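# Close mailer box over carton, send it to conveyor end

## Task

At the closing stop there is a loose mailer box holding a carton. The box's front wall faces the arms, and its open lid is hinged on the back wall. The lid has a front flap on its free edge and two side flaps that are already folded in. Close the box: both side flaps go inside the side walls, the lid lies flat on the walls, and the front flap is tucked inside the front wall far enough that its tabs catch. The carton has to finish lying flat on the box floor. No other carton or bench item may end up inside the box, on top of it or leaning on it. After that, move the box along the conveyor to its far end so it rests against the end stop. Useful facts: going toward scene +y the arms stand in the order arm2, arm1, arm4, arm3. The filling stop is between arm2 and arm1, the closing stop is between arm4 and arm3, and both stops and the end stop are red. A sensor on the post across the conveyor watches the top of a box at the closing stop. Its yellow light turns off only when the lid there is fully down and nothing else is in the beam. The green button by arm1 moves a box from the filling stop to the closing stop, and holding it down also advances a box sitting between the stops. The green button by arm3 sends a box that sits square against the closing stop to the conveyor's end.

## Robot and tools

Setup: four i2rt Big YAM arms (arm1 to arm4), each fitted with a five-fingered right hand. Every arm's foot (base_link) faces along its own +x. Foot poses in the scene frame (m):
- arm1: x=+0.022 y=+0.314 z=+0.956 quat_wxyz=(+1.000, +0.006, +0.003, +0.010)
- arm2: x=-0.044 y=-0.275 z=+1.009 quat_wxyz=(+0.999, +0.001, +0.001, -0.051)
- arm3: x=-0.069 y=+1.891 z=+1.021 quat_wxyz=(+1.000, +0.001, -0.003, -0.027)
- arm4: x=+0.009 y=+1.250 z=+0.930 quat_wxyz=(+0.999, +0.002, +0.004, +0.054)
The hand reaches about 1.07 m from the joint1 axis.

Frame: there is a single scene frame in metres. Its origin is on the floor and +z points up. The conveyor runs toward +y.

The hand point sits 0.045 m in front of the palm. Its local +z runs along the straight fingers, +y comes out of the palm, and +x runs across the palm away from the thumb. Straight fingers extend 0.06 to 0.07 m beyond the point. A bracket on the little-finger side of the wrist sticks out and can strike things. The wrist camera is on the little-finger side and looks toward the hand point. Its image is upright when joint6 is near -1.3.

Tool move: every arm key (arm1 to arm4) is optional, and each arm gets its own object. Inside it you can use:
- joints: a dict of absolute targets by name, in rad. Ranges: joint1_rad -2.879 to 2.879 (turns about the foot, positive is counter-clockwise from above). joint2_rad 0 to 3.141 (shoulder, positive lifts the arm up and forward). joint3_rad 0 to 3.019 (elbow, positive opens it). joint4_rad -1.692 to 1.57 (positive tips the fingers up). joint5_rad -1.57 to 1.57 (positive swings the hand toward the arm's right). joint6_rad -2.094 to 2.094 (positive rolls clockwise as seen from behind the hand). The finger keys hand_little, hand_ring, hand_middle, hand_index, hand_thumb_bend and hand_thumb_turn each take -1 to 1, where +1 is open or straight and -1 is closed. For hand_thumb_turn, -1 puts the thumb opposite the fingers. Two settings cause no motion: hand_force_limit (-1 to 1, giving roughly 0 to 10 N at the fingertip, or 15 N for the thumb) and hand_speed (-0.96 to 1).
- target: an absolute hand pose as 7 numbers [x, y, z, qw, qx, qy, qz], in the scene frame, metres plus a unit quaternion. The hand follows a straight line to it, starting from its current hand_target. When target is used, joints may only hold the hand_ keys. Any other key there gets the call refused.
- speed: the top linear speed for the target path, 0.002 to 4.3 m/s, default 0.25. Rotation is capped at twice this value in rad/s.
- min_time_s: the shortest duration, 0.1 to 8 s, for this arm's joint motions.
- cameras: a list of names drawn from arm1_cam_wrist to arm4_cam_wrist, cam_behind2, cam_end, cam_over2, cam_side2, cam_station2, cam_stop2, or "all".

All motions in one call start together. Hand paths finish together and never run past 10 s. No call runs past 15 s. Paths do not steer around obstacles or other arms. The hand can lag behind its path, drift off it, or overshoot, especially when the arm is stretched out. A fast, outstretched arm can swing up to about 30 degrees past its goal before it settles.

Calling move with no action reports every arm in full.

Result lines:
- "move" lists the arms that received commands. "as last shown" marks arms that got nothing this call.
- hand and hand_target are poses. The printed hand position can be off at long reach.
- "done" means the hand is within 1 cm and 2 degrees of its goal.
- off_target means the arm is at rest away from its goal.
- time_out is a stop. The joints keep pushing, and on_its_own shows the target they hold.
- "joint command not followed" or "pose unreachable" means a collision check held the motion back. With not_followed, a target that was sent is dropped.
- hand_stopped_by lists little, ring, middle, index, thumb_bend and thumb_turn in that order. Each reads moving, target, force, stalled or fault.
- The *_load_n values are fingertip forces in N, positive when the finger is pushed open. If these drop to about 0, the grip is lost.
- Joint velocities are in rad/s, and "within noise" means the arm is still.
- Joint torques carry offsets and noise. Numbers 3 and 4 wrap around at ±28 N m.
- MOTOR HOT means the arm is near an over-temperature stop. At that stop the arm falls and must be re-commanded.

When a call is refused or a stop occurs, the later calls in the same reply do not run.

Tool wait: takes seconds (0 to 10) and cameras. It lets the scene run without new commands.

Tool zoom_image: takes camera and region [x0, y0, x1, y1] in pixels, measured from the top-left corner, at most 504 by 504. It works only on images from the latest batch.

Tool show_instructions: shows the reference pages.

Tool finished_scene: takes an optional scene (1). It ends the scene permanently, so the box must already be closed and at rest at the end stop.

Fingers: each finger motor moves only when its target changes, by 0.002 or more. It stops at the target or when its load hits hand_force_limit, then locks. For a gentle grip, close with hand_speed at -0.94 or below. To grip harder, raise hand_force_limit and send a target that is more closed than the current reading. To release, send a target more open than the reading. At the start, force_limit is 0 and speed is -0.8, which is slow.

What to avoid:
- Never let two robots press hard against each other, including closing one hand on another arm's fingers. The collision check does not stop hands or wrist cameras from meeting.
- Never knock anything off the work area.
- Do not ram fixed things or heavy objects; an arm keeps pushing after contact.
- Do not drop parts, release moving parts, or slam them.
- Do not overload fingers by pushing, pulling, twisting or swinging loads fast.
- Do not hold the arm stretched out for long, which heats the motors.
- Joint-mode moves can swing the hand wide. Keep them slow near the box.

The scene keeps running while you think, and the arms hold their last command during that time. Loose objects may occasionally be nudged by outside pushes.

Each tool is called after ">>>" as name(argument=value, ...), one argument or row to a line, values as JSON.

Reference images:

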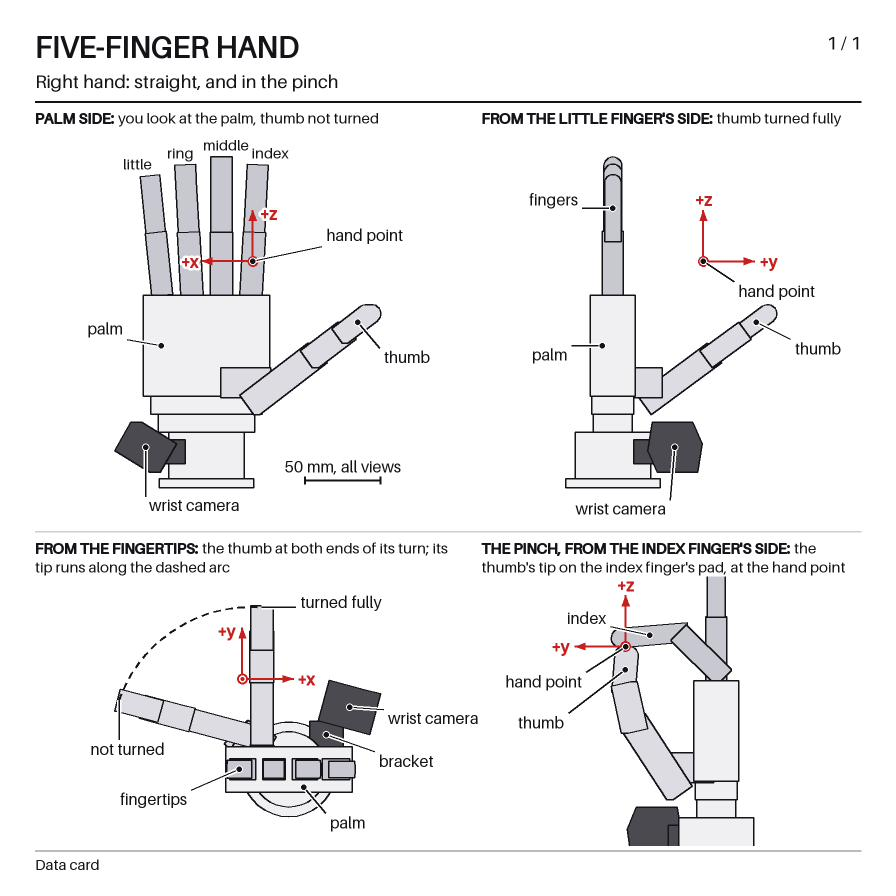

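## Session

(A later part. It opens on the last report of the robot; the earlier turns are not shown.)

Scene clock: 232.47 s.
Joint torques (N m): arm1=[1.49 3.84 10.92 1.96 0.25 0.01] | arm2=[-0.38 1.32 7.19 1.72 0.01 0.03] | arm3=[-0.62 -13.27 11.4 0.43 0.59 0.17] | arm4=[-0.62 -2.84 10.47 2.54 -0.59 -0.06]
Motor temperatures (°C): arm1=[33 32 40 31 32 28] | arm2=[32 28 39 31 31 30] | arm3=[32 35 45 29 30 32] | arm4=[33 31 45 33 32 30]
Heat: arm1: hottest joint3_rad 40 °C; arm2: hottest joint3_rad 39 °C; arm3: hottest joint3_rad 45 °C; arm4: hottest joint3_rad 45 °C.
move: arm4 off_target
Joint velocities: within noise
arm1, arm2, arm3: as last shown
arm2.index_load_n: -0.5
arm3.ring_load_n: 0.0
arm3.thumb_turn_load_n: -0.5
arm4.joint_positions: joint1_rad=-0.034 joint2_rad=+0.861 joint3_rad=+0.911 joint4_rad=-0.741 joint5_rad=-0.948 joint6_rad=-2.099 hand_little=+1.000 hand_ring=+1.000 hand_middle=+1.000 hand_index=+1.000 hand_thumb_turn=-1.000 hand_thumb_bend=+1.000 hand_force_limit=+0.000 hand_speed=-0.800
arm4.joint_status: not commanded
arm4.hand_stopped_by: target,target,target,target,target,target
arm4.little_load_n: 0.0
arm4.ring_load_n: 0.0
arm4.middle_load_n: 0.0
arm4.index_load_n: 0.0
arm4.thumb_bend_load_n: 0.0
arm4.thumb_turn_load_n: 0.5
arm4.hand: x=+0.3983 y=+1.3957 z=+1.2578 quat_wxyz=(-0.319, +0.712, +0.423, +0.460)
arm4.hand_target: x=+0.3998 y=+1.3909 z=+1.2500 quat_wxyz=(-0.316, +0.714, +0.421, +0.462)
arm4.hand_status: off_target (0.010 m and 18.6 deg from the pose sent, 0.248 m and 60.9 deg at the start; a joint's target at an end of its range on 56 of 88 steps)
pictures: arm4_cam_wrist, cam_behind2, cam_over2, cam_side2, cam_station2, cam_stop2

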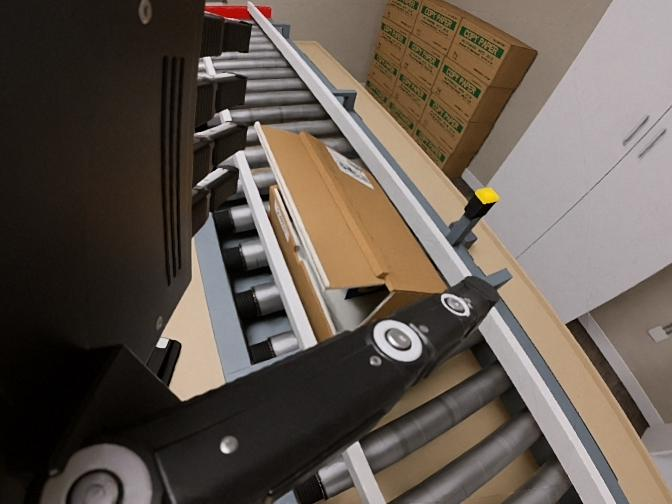

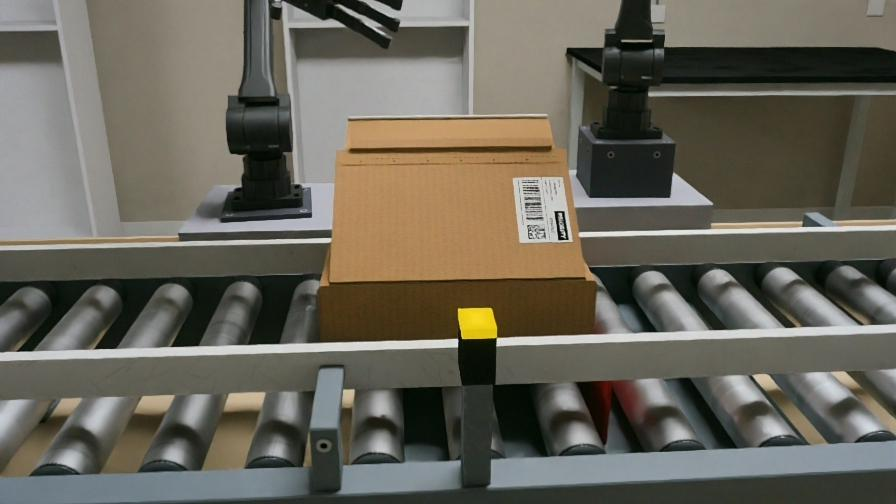

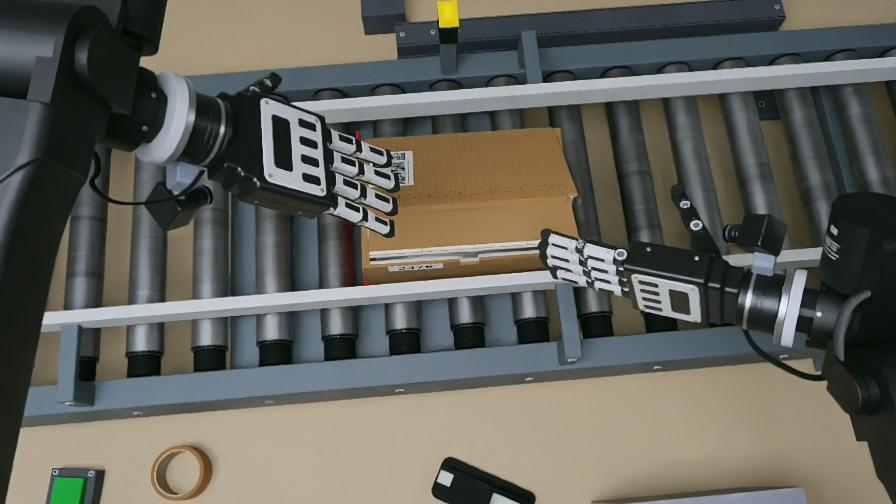

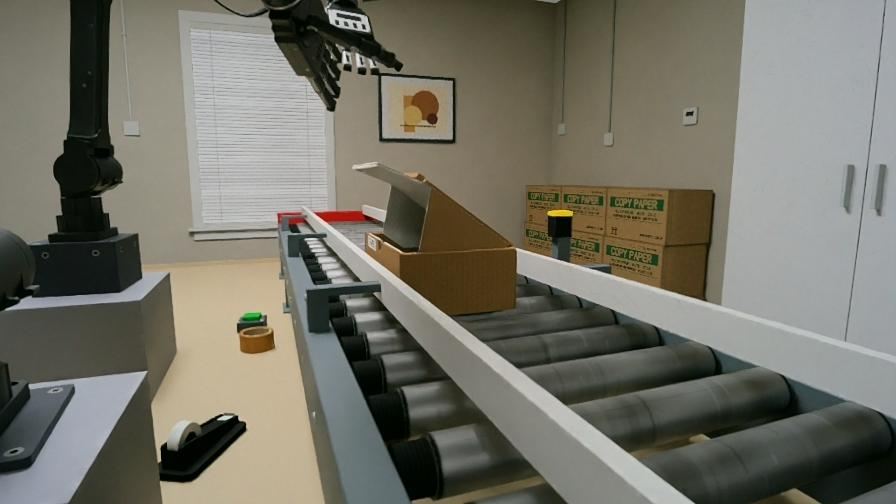

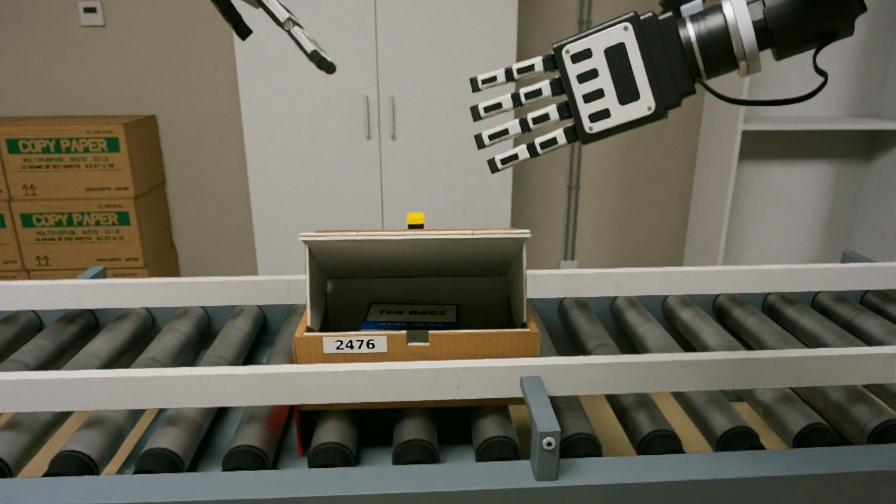

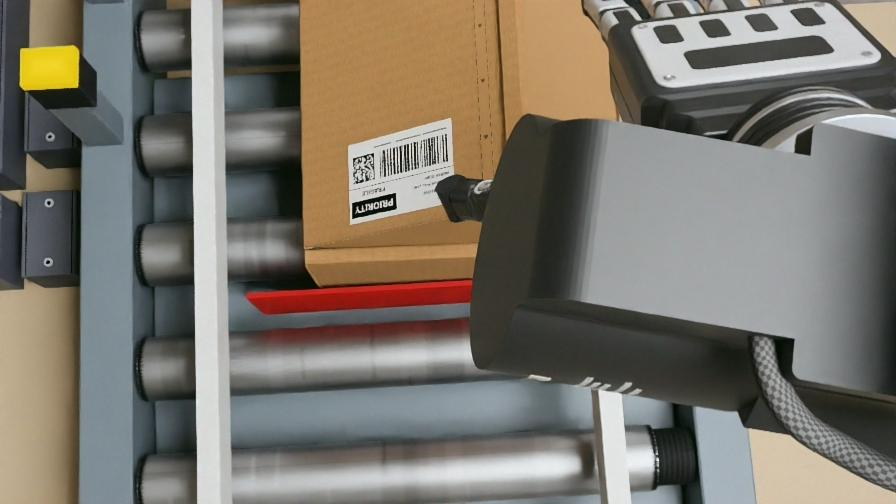

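>>> move(
  arm3={"target": [0.42, 1.62, 1.26, 0.0, 0.0, 0.9239, -0.3827], "speed": 0.2, "joints": {"hand_ring": -1, "hand_little": -1, "hand_speed": 0}},
  cameras=["arm3_cam_wrist", "arm4_cam_wrist", "cam_station2", "cam_side2", "cam_over2", "cam_behind2"],
)

Scene clock: 253.67 s.
Joint torques (N m): arm1=[1.55 3.9 10.91 1.96 0.24 0.01] | arm2=[-0.44 1.55 7.24 1.84 0.05 0.03] | arm3=[0.21 -14.33 8.53 1.59 0.5 -0.15] | arm4=[-0.62 -2.84 10.48 2.41 -0.63 -0.06]
Motor temperatures (°C): arm1=[33 32 40 31 32 28] | arm2=[32 28 39 31 31 30] | arm3=[32 36 47 29 30 32] | arm4=[33 31 44 33 33 30]
Heat: arm1: hottest joint3_rad 40 °C; arm2: hottest joint3_rad 39 °C; arm3: hottest joint3_rad 47 °C; arm4: hottest joint3_rad 44 °C.
move: arm3 off_target
Joint velocities: within noise
arm1, arm2, arm4: as last shown
arm2.index_load_n: 0.0
arm3.joint_positions: joint1_rad=-0.312 joint2_rad=+1.588 joint3_rad=+1.496 joint4_rad=-1.189 joint5_rad=+0.728 joint6_rad=+1.091 hand_little=-1.000 hand_ring=-1.000 hand_middle=+1.000 hand_index=+1.000 hand_thumb_turn=+1.000 hand_thumb_bend=+1.000 hand_force_limit=+0.000 hand_speed=+0.000
arm3.joint_status: all done
arm3.hand_stopped_by: target,target,target,target,target,target
arm3.little_load_n: 0.0
arm3.ring_load_n: 0.0
arm3.middle_load_n: 0.0
arm3.index_load_n: -0.5
arm3.thumb_bend_load_n: 0.0
arm3.thumb_turn_load_n: 0.0
arm3.hand: x=+0.4163 y=+1.6190 z=+1.2426 quat_wxyz=(+0.019, +0.000, -0.927, +0.376)
arm3.hand_target: x=+0.4197 y=+1.6200 z=+1.2601 quat_wxyz=(+0.000, +0.000, -0.924, +0.383)
arm3.hand_status: off_target (0.018 m and 2.3 deg from the pose sent, 0.098 m and 2.8 deg at the start)
arm4.thumb_turn_load_n: 0.0
pictures: arm3_cam_wrist, arm4_cam_wrist, cam_behind2, cam_over2, cam_side2, cam_station2

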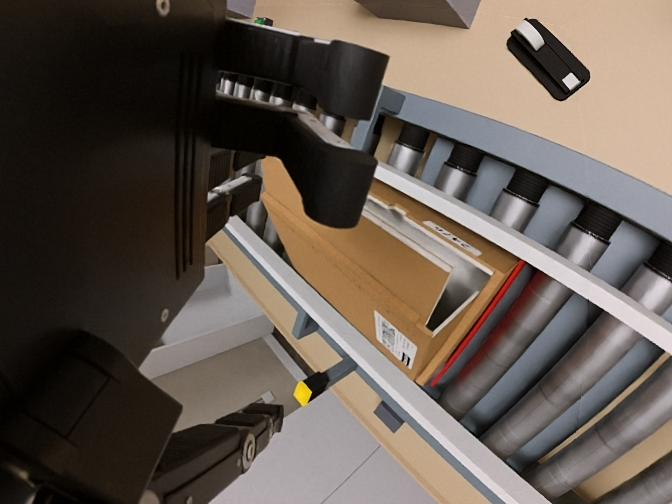

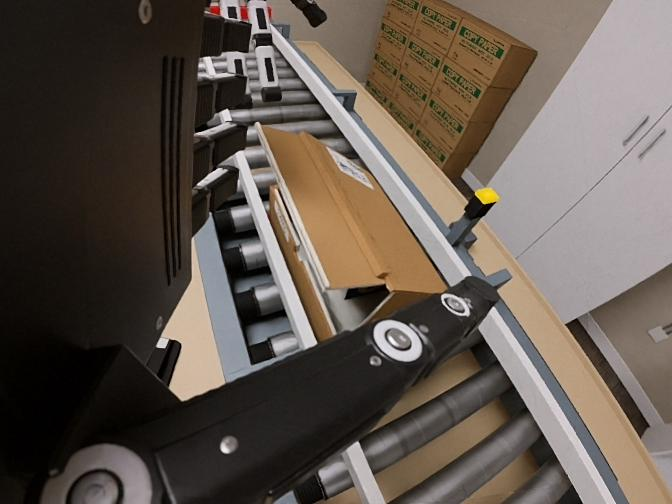

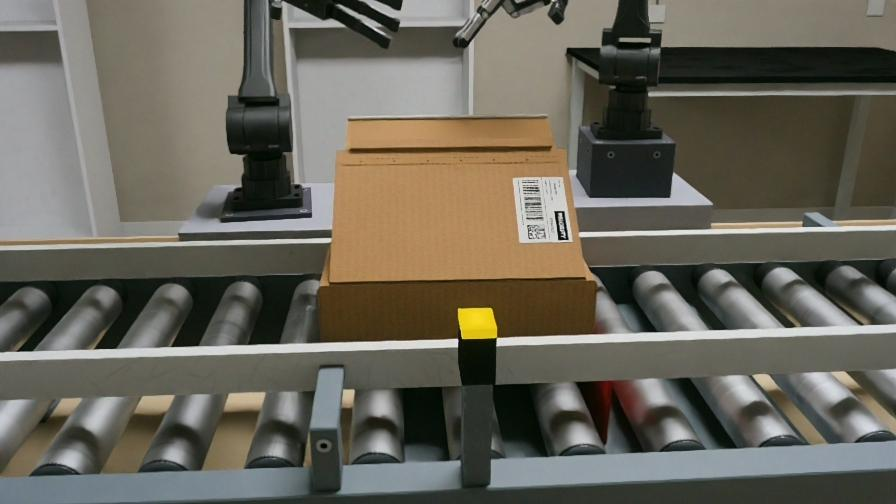

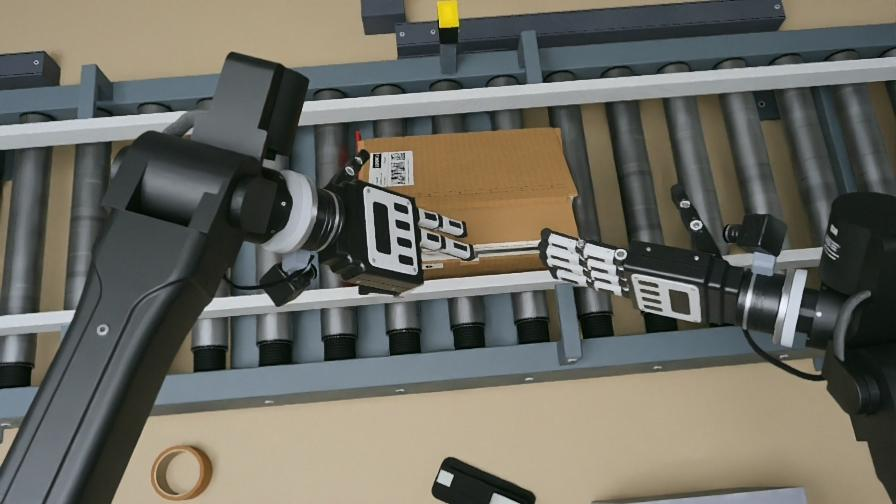

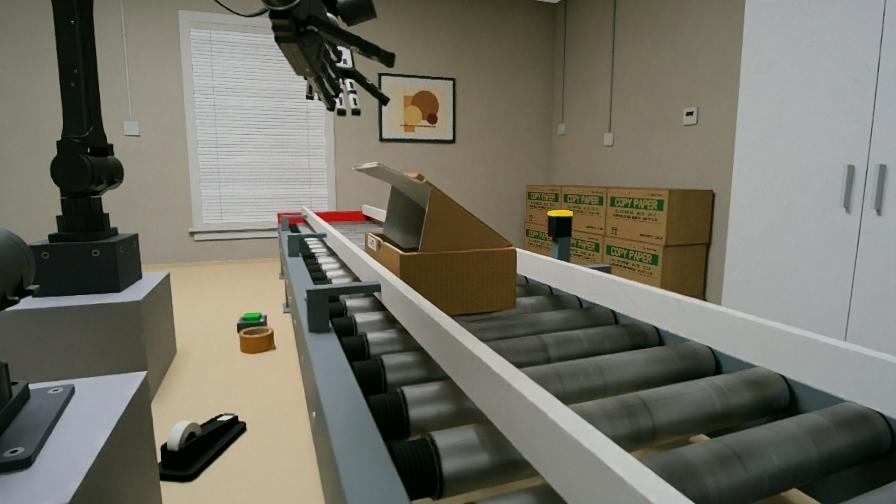

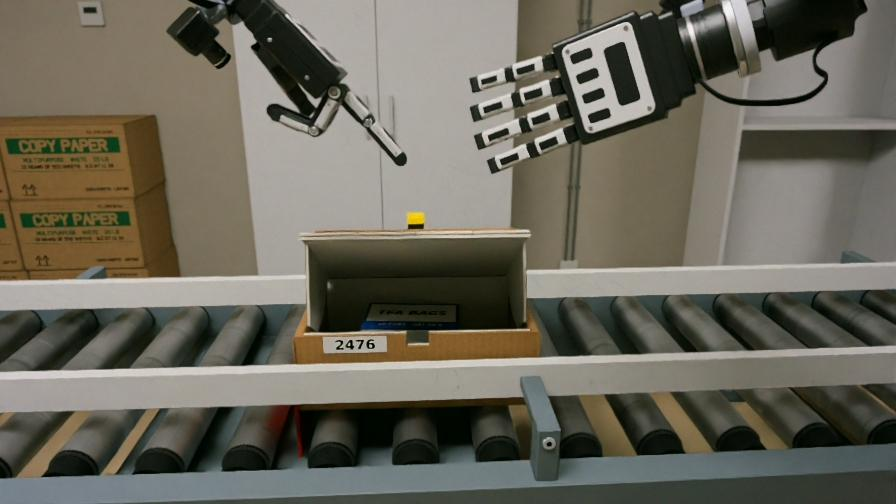

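>>> move(
  arm4={"target": [0.375, 1.40, 1.235, -0.319, 0.712, 0.423, 0.460], "speed": 0.1},
  cameras=["arm4_cam_wrist", "cam_station2", "cam_side2", "cam_behind2", "arm3_cam_wrist"],
)

Scene clock: 282.37 s.
Joint torques (N m): arm1=[1.55 3.84 10.91 1.96 0.24 0.01] | arm2=[-0.67 1.44 7.2 1.88 0.02 0.07] | arm3=[-0.09 -14.33 8.54 1.58 0.51 -0.13] | arm4=[1.67 -2.02 10.59 2.47 -0.36 0.11]
Motor temperatures (°C): arm1=[33 32 40 31 32 28] | arm2=[32 28 39 31 31 30] | arm3=[32 39 47 29 29 32] | arm4=[33 31 43 33 33 29]
Heat: arm1: hottest joint3_rad 40 °C; arm2: hottest joint3_rad 39 °C; arm3: hottest joint3_rad 47 °C; arm4: hottest joint3_rad 43 °C.
move: arm4 done
Joint velocities: within noise
arm1, arm2, arm3: as last shown
arm1.little_load_n: 0.5
arm2.ring_load_n: 0.5
arm3.index_load_n: 0.0
arm4.joint_positions: joint1_rad=-0.022 joint2_rad=+0.788 joint3_rad=+0.834 joint4_rad=-0.715 joint5_rad=-0.934 joint6_rad=-2.087 hand_little=+1.000 hand_ring=+1.000 hand_middle=+1.000 hand_index=+1.000 hand_thumb_turn=-1.000 hand_thumb_bend=+1.000 hand_force_limit=+0.000 hand_speed=-0.800
arm4.joint_status: not commanded
arm4.hand_stopped_by: target,target,target,target,target,target
arm4.little_load_n: 0.0
arm4.ring_load_n: 0.0
arm4.middle_load_n: 0.0
arm4.index_load_n: 0.0
arm4.thumb_bend_load_n: 0.0
arm4.thumb_turn_load_n: 0.0
arm4.hand: x=+0.3773 y=+1.3961 z=+1.2434 quat_wxyz=(-0.315, +0.711, +0.424, +0.465)
arm4.hand_target: x=+0.3749 y=+1.3999 z=+1.2350 quat_wxyz=(-0.319, +0.712, +0.423, +0.460)
arm4.hand_status: done (0.010 m and 0.7 deg from the pose sent, 0.033 m and 0.1 deg at the start)
pictures: arm3_cam_wrist, arm4_cam_wrist, cam_behind2, cam_side2, cam_station2

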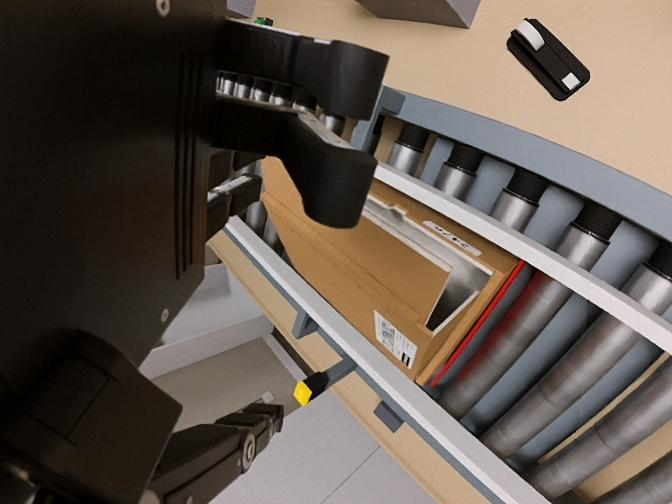

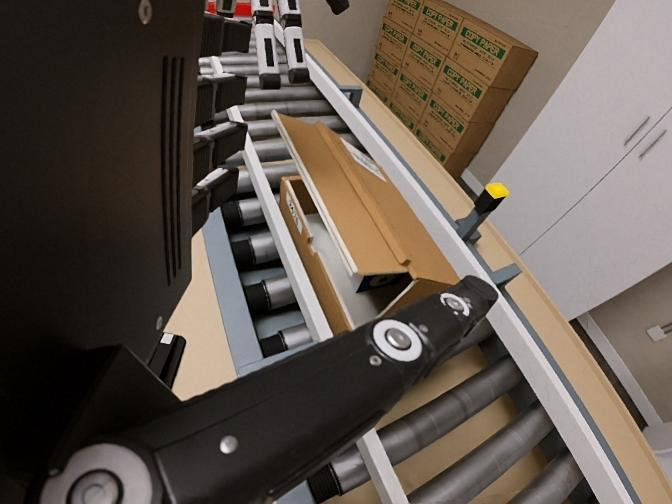

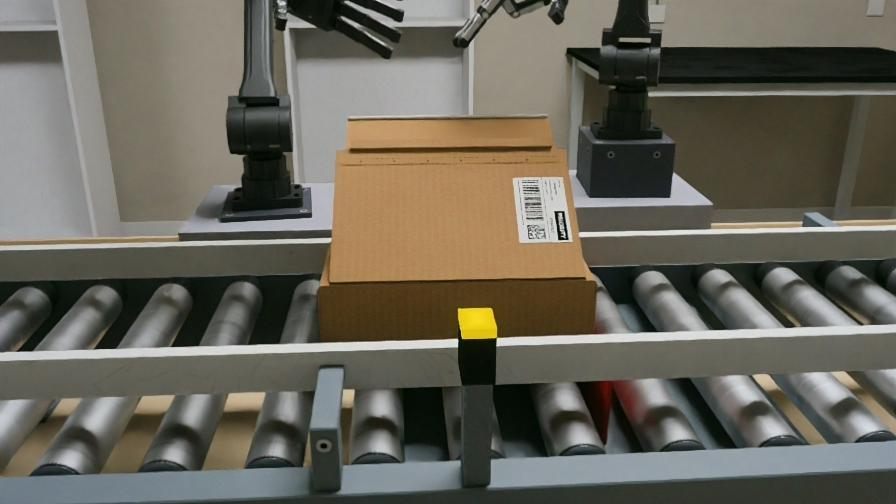

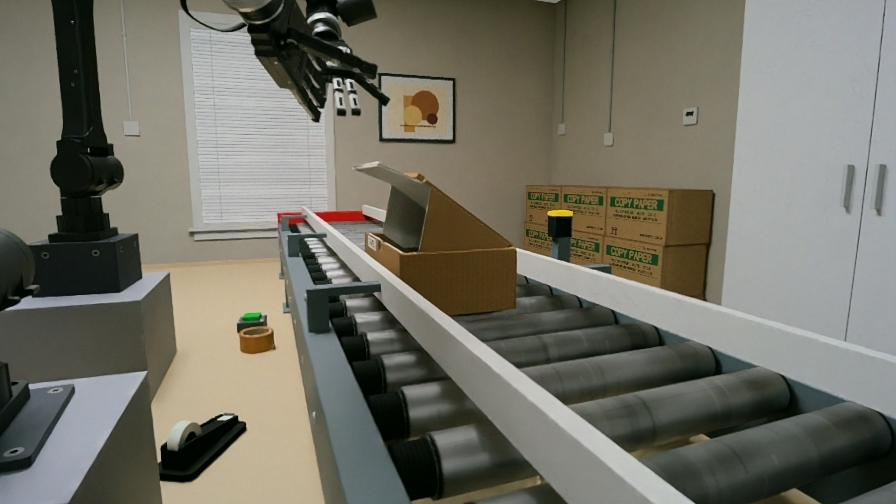

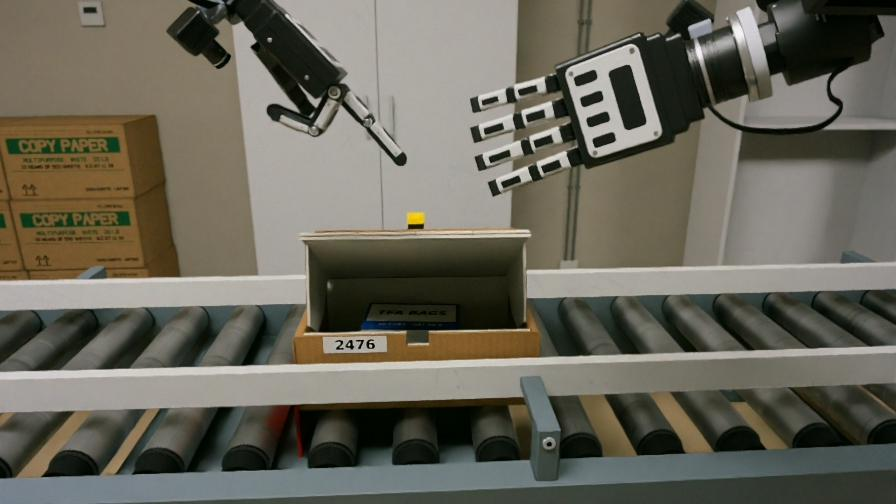

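>>> move(
  arm3={"target": [0.54, 1.64, 1.20, 0.0, 0.0, 0.9239, -0.3827], "speed": 0.15},
  arm4={"target": [0.455, 1.43, 1.225, -0.319, 0.712, 0.423, 0.460], "speed": 0.1},
  cameras=["arm4_cam_wrist", "cam_station2", "cam_side2", "cam_behind2", "cam_over2", "arm3_cam_wrist"],
)

Scene clock: 335.20 s.
Joint torques (N m): arm1=[1.55 3.84 10.91 1.98 0.25 0.01] | arm2=[-0.97 1.08 7.28 1.73 -0.01 0.07] | arm3=[0.21 -16.32 11.52 0.46 0.73 0.15] | arm4=[1.73 -4.95 17.52 2.45 -0.36 0.14]
Motor temperatures (°C): arm1=[33 32 41 31 32 28] | arm2=[32 28 39 31 31 30] | arm3=[32 41 46 29 29 32] | arm4=[33 31 46 33 32 29]
Heat: arm1: hottest joint3_rad 41 °C; arm2: hottest joint3_rad 39 °C; arm3: hottest joint3_rad 46 °C; arm4: hottest joint3_rad 46 °C.
move: arm3 off_target; arm4 off_target
Joint velocities: within noise
arm1.joint_positions: joint1_rad=-0.025 joint2_rad=+0.634 joint3_rad=+1.383 joint4_rad=-1.230 joint5_rad=-0.017 joint6_rad=-1.093 hand_little=+1.000 hand_ring=+1.000 hand_middle=+1.000 hand_index=+1.000 hand_thumb_turn=+1.000 hand_thumb_bend=+1.000 hand_force_limit=+0.000 hand_speed=-0.800
arm1.joint_status: not commanded
arm1.hand_stopped_by: target,target,target,target,target,target
arm1.little_load_n: 0.0
arm1.ring_load_n: 0.0
arm1.middle_load_n: 0.0
arm1.index_load_n: 0.0
arm1.thumb_bend_load_n: 0.0
arm1.thumb_turn_load_n: 0.0
arm1.hand: x=+0.2744 y=+0.2702 z=+1.4500 quat_wxyz=(-0.133, +0.832, -0.204, +0.498)
arm1.hand_target: x=+0.2737 y=+0.2701 z=+1.4626 quat_wxyz=(-0.136, +0.825, -0.202, +0.510)
arm1.hand_status: not commanded
arm2.joint_positions: joint1_rad=-0.037 joint2_rad=+0.598 joint3_rad=+1.420 joint4_rad=-1.348 joint5_rad=-0.058 joint6_rad=-1.135 hand_little=+1.000 hand_ring=+1.000 hand_middle=+1.000 hand_index=+1.000 hand_thumb_turn=+1.000 hand_thumb_bend=+1.000 hand_force_limit=+0.000 hand_speed=-0.800
arm2.joint_status: not commanded
arm2.hand_stopped_by: target,target,target,target,target,target
arm2.little_load_n: 0.0
arm2.ring_load_n: 0.0
arm2.middle_load_n: 0.0
arm2.index_load_n: 0.0
arm2.thumb_bend_load_n: 0.0
arm2.thumb_turn_load_n: 0.0
arm2.hand: x=+0.1645 y=-0.3360 z=+1.5061 quat_wxyz=(-0.099, +0.835, -0.233, +0.488)
arm2.hand_target: x=+0.1635 y=-0.3359 z=+1.5152 quat_wxyz=(-0.100, +0.830, -0.231, +0.498)
arm2.hand_status: not commanded
arm3.joint_positions: joint1_rad=-0.210 joint2_rad=+1.879 joint3_rad=+1.720 joint4_rad=-1.200 joint5_rad=+0.753 joint6_rad=+1.193 hand_little=-1.000 hand_ring=-1.000 hand_middle=+1.000 hand_index=+1.000 hand_thumb_turn=+1.000 hand_thumb_bend=+1.000 hand_force_limit=+0.000 hand_speed=+0.000
arm3.joint_status: not commanded
arm3.hand_stopped_by: target,target,target,target,target,target
arm3.little_load_n: 0.0
arm3.ring_load_n: 0.0
arm3.middle_load_n: 0.0
arm3.index_load_n: 0.0
arm3.thumb_bend_load_n: 0.0
arm3.thumb_turn_load_n: 0.0
arm3.hand: x=+0.5255 y=+1.6423 z=+1.1790 quat_wxyz=(+0.020, +0.013, -0.926, +0.377)
arm3.hand_target: x=+0.5391 y=+1.6403 z=+1.2002 quat_wxyz=(-0.001, +0.000, -0.924, +0.383)
arm3.hand_status: off_target (0.026 m and 2.8 deg from the pose sent, 0.132 m and 2.3 deg at the start)
arm4.joint_positions: joint1_rad=+0.044 joint2_rad=+1.022 joint3_rad=+0.852 joint4_rad=-0.516 joint5_rad=-0.881 joint6_rad=-2.021 hand_little=+1.000 hand_ring=+1.000 hand_middle=+1.000 hand_index=+1.000 hand_thumb_turn=-1.000 hand_thumb_bend=+1.000 hand_force_limit=+0.000 hand_speed=-0.800
arm4.joint_status: not commanded
arm4.hand_stopped_by: target,target,target,target,target,target
arm4.little_load_n: 0.0
arm4.ring_load_n: 0.0
arm4.middle_load_n: 0.0
arm4.index_load_n: 0.0
arm4.thumb_bend_load_n: 0.0
arm4.thumb_turn_load_n: 0.0
arm4.hand: x=+0.4405 y=+1.4219 z=+1.1923 quat_wxyz=(-0.326, +0.728, +0.414, +0.438)
arm4.hand_target: x=+0.4529 y=+1.4293 z=+1.2251 quat_wxyz=(-0.319, +0.712, +0.423, +0.460)
arm4.hand_status: off_target (0.037 m and 3.4 deg from the pose sent, 0.087 m and 0.7 deg at the start)
pictures: arm3_cam_wrist, arm4_cam_wrist, cam_behind2, cam_over2, cam_side2, cam_station2

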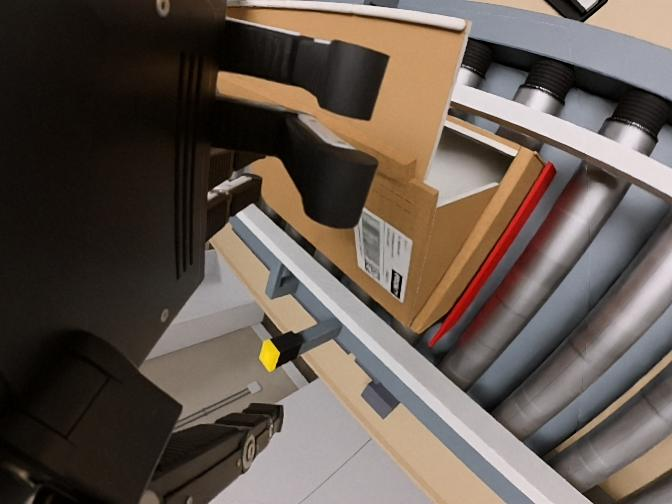

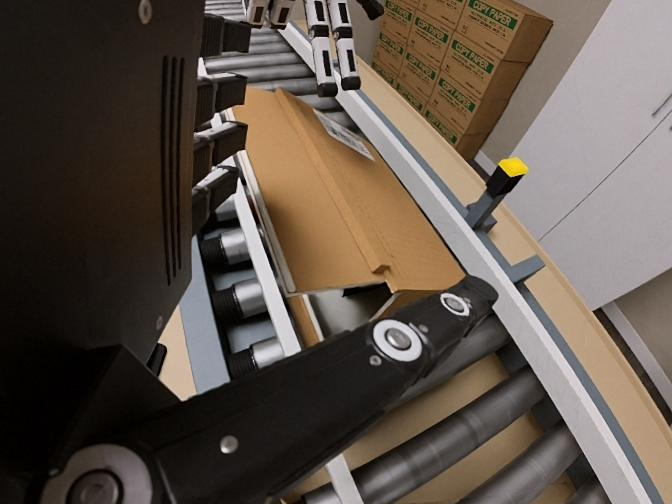

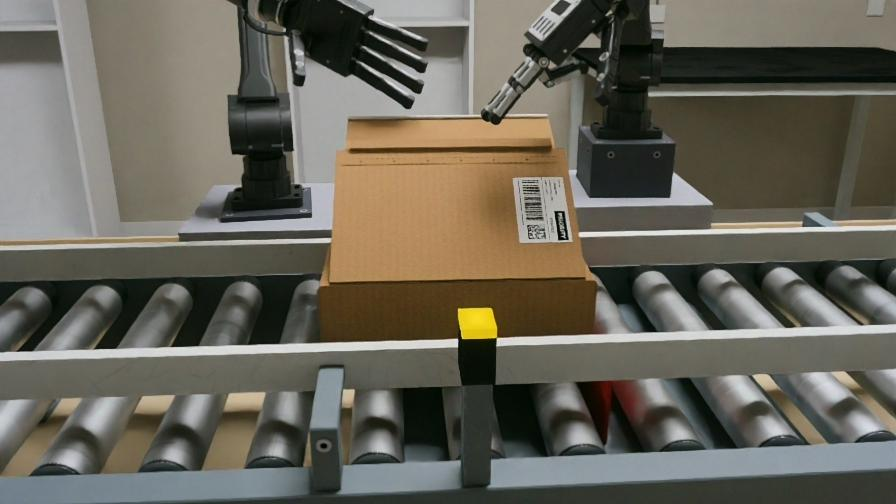

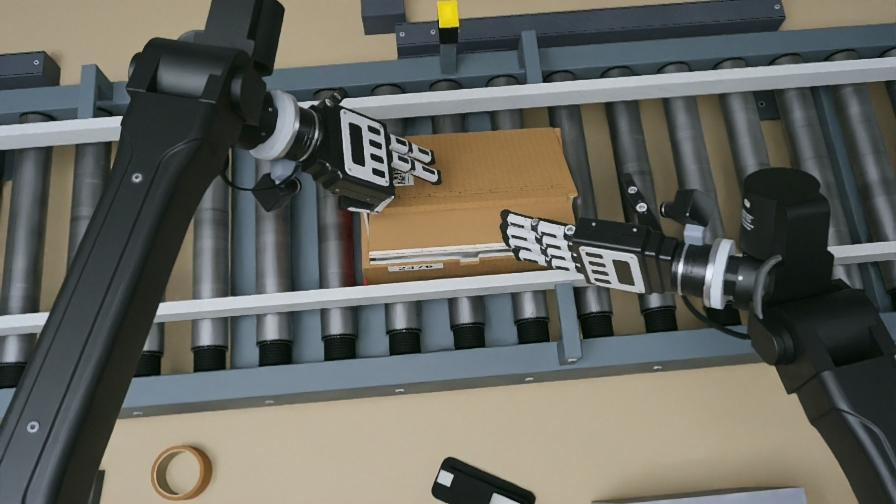

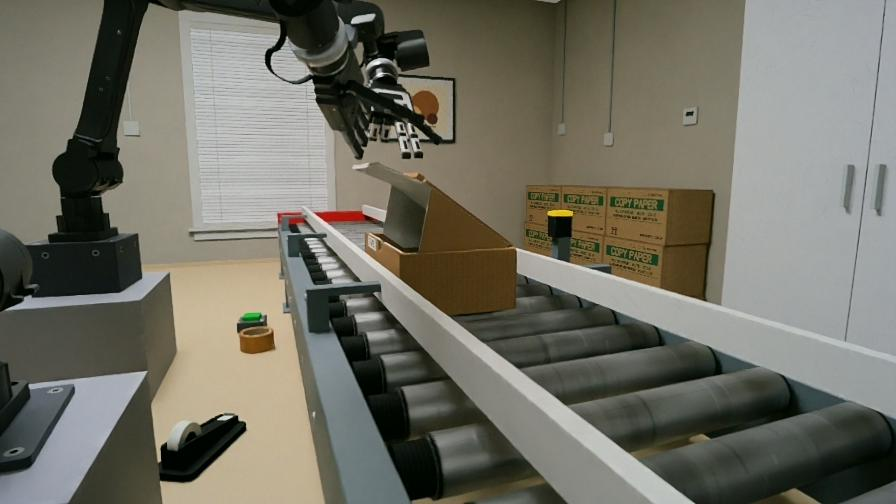

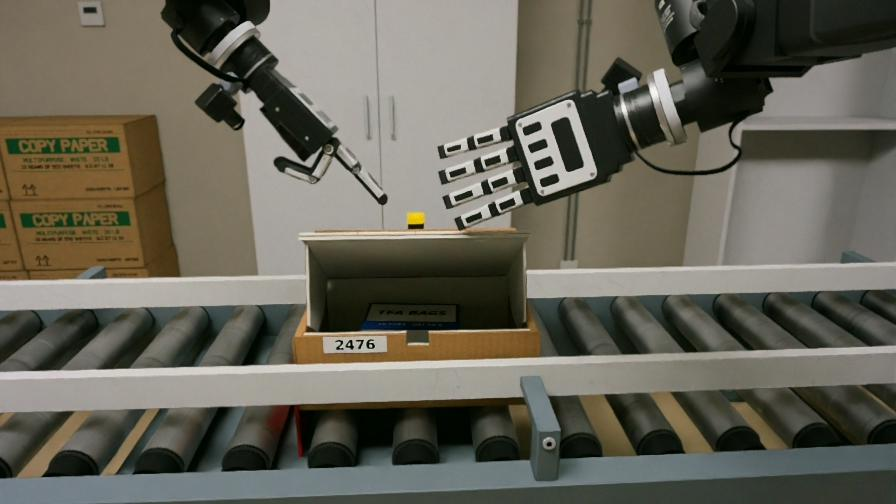

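>>> move(
  arm3={"target": [0.54, 1.625, 1.16, 0.0, 0.0, 0.9239, -0.3827], "speed": 0.08},
  arm4={"target": [0.482, 1.442, 1.233, -0.319, 0.712, 0.423, 0.460], "speed": 0.08},
  cameras=["cam_station2", "cam_side2", "cam_over2", "cam_behind2"],
)

Scene clock: 347.67 s.
Joint torques (N m): arm1=[1.55 3.9 10.92 1.96 0.25 0.01] | arm2=[-0.91 1.61 7.25 1.99 0.09 0.02] | arm3=[-0.67 -16.38 8.27 1.51 0.54 -0.13] | arm4=[1.73 -5.77 17.51 2.48 -0.34 0.13]
Motor temperatures (°C): arm1=[33 32 41 31 32 28] | arm2=[32 28 39 31 31 30] | arm3=[32 41 46 29 30 32] | arm4=[33 31 51 33 32 29]
Heat: arm1: hottest joint3_rad 41 °C; arm2: hottest joint3_rad 39 °C; arm3: hottest joint3_rad 46 °C; arm4: hottest joint3_rad 51 °C.
move: arm3 done; arm4 off_target
Joint velocities: within noise
arm1, arm2: as last shown
arm3.joint_positions: joint1_rad=-0.226 joint2_rad=+1.902 joint3_rad=+1.696 joint4_rad=-1.110 joint5_rad=+0.751 joint6_rad=+1.191 hand_little=-1.000 hand_ring=-1.000 hand_middle=+1.000 hand_index=+1.000 hand_thumb_turn=+1.000 hand_thumb_bend=+1.000 hand_force_limit=+0.000 hand_speed=+0.000
arm3.joint_status: not commanded
arm3.hand_stopped_by: target,target,target,target,target,target
arm3.little_load_n: 0.0
arm3.ring_load_n: 0.0
arm3.middle_load_n: 0.0
arm3.index_load_n: 0.0
arm3.thumb_bend_load_n: 0.0
arm3.thumb_turn_load_n: 0.0
arm3.hand: x=+0.5365 y=+1.6292 z=+1.1593 quat_wxyz=(+0.004, -0.001, -0.925, +0.381)
arm3.hand_target: x=+0.5399 y=+1.6251 z=+1.1601 quat_wxyz=(+0.000, +0.000, -0.924, +0.383)
arm3.hand_status: done (0.006 m and 0.5 deg from the pose sent, 0.029 m and 2.8 deg at the start)
arm4.joint_positions: joint1_rad=+0.065 joint2_rad=+1.095 joint3_rad=+0.923 joint4_rad=-0.495 joint5_rad=-0.863 joint6_rad=-2.002 hand_little=+1.000 hand_ring=+1.000 hand_middle=+1.000 hand_index=+1.000 hand_thumb_turn=-1.000 hand_thumb_bend=+1.000 hand_force_limit=+0.000 hand_speed=-0.800
arm4.joint_status: not commanded
arm4.hand_stopped_by: target,target,target,target,target,target
arm4.little_load_n: 0.0
arm4.ring_load_n: 0.0
arm4.middle_load_n: 0.0
arm4.index_load_n: 0.0
arm4.thumb_bend_load_n: 0.0
arm4.thumb_turn_load_n: 0.0
arm4.hand: x=+0.4669 y=+1.4332 z=+1.2024 quat_wxyz=(-0.325, +0.727, +0.415, +0.440)
arm4.hand_target: x=+0.4799 y=+1.4414 z=+1.2330 quat_wxyz=(-0.320, +0.712, +0.423, +0.460)
arm4.hand_status: off_target (0.035 m and 3.1 deg from the pose sent, 0.062 m and 3.4 deg at the start)
pictures: cam_behind2, cam_over2, cam_side2, cam_station2

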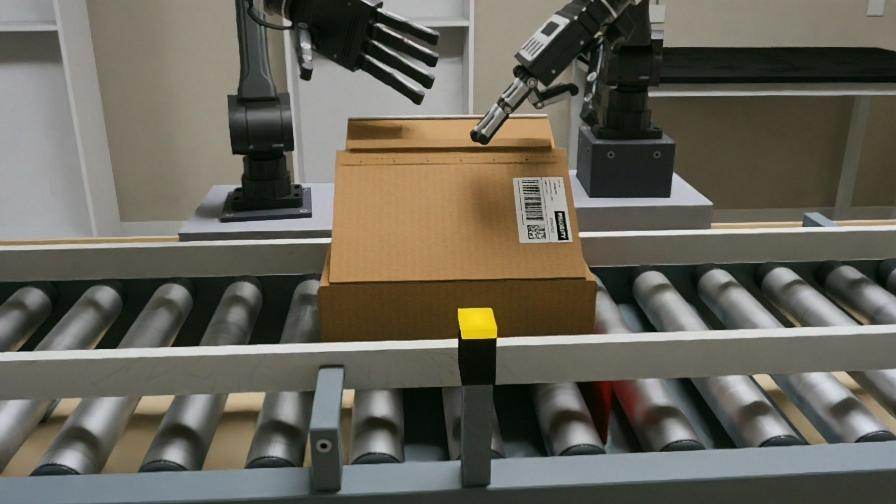

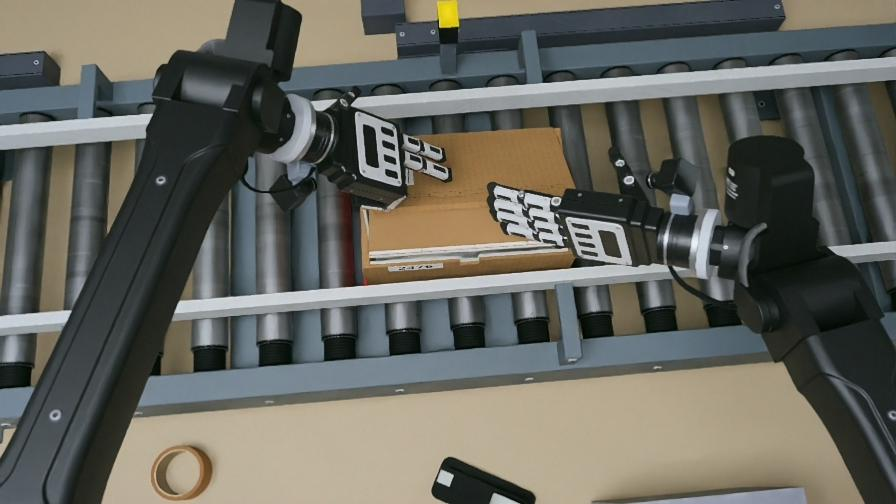

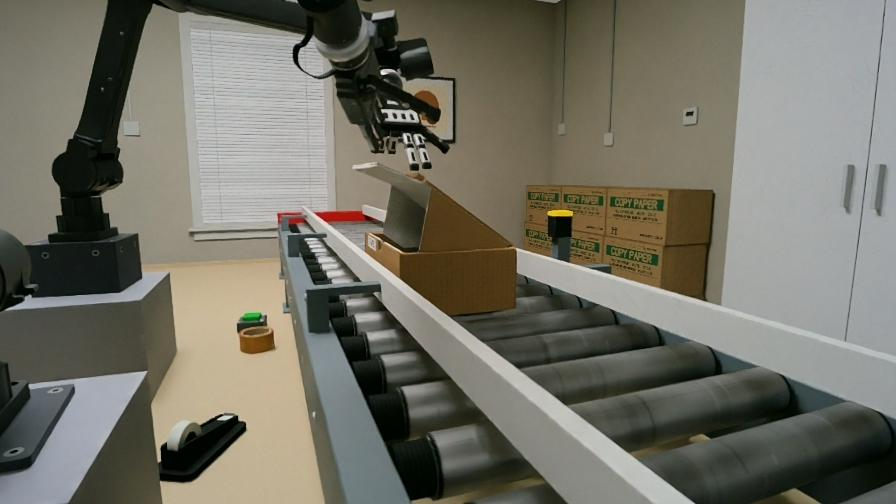

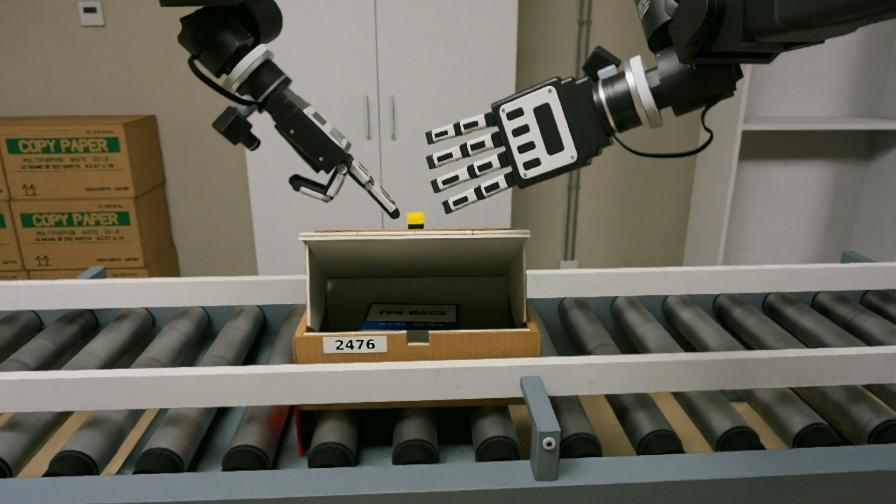

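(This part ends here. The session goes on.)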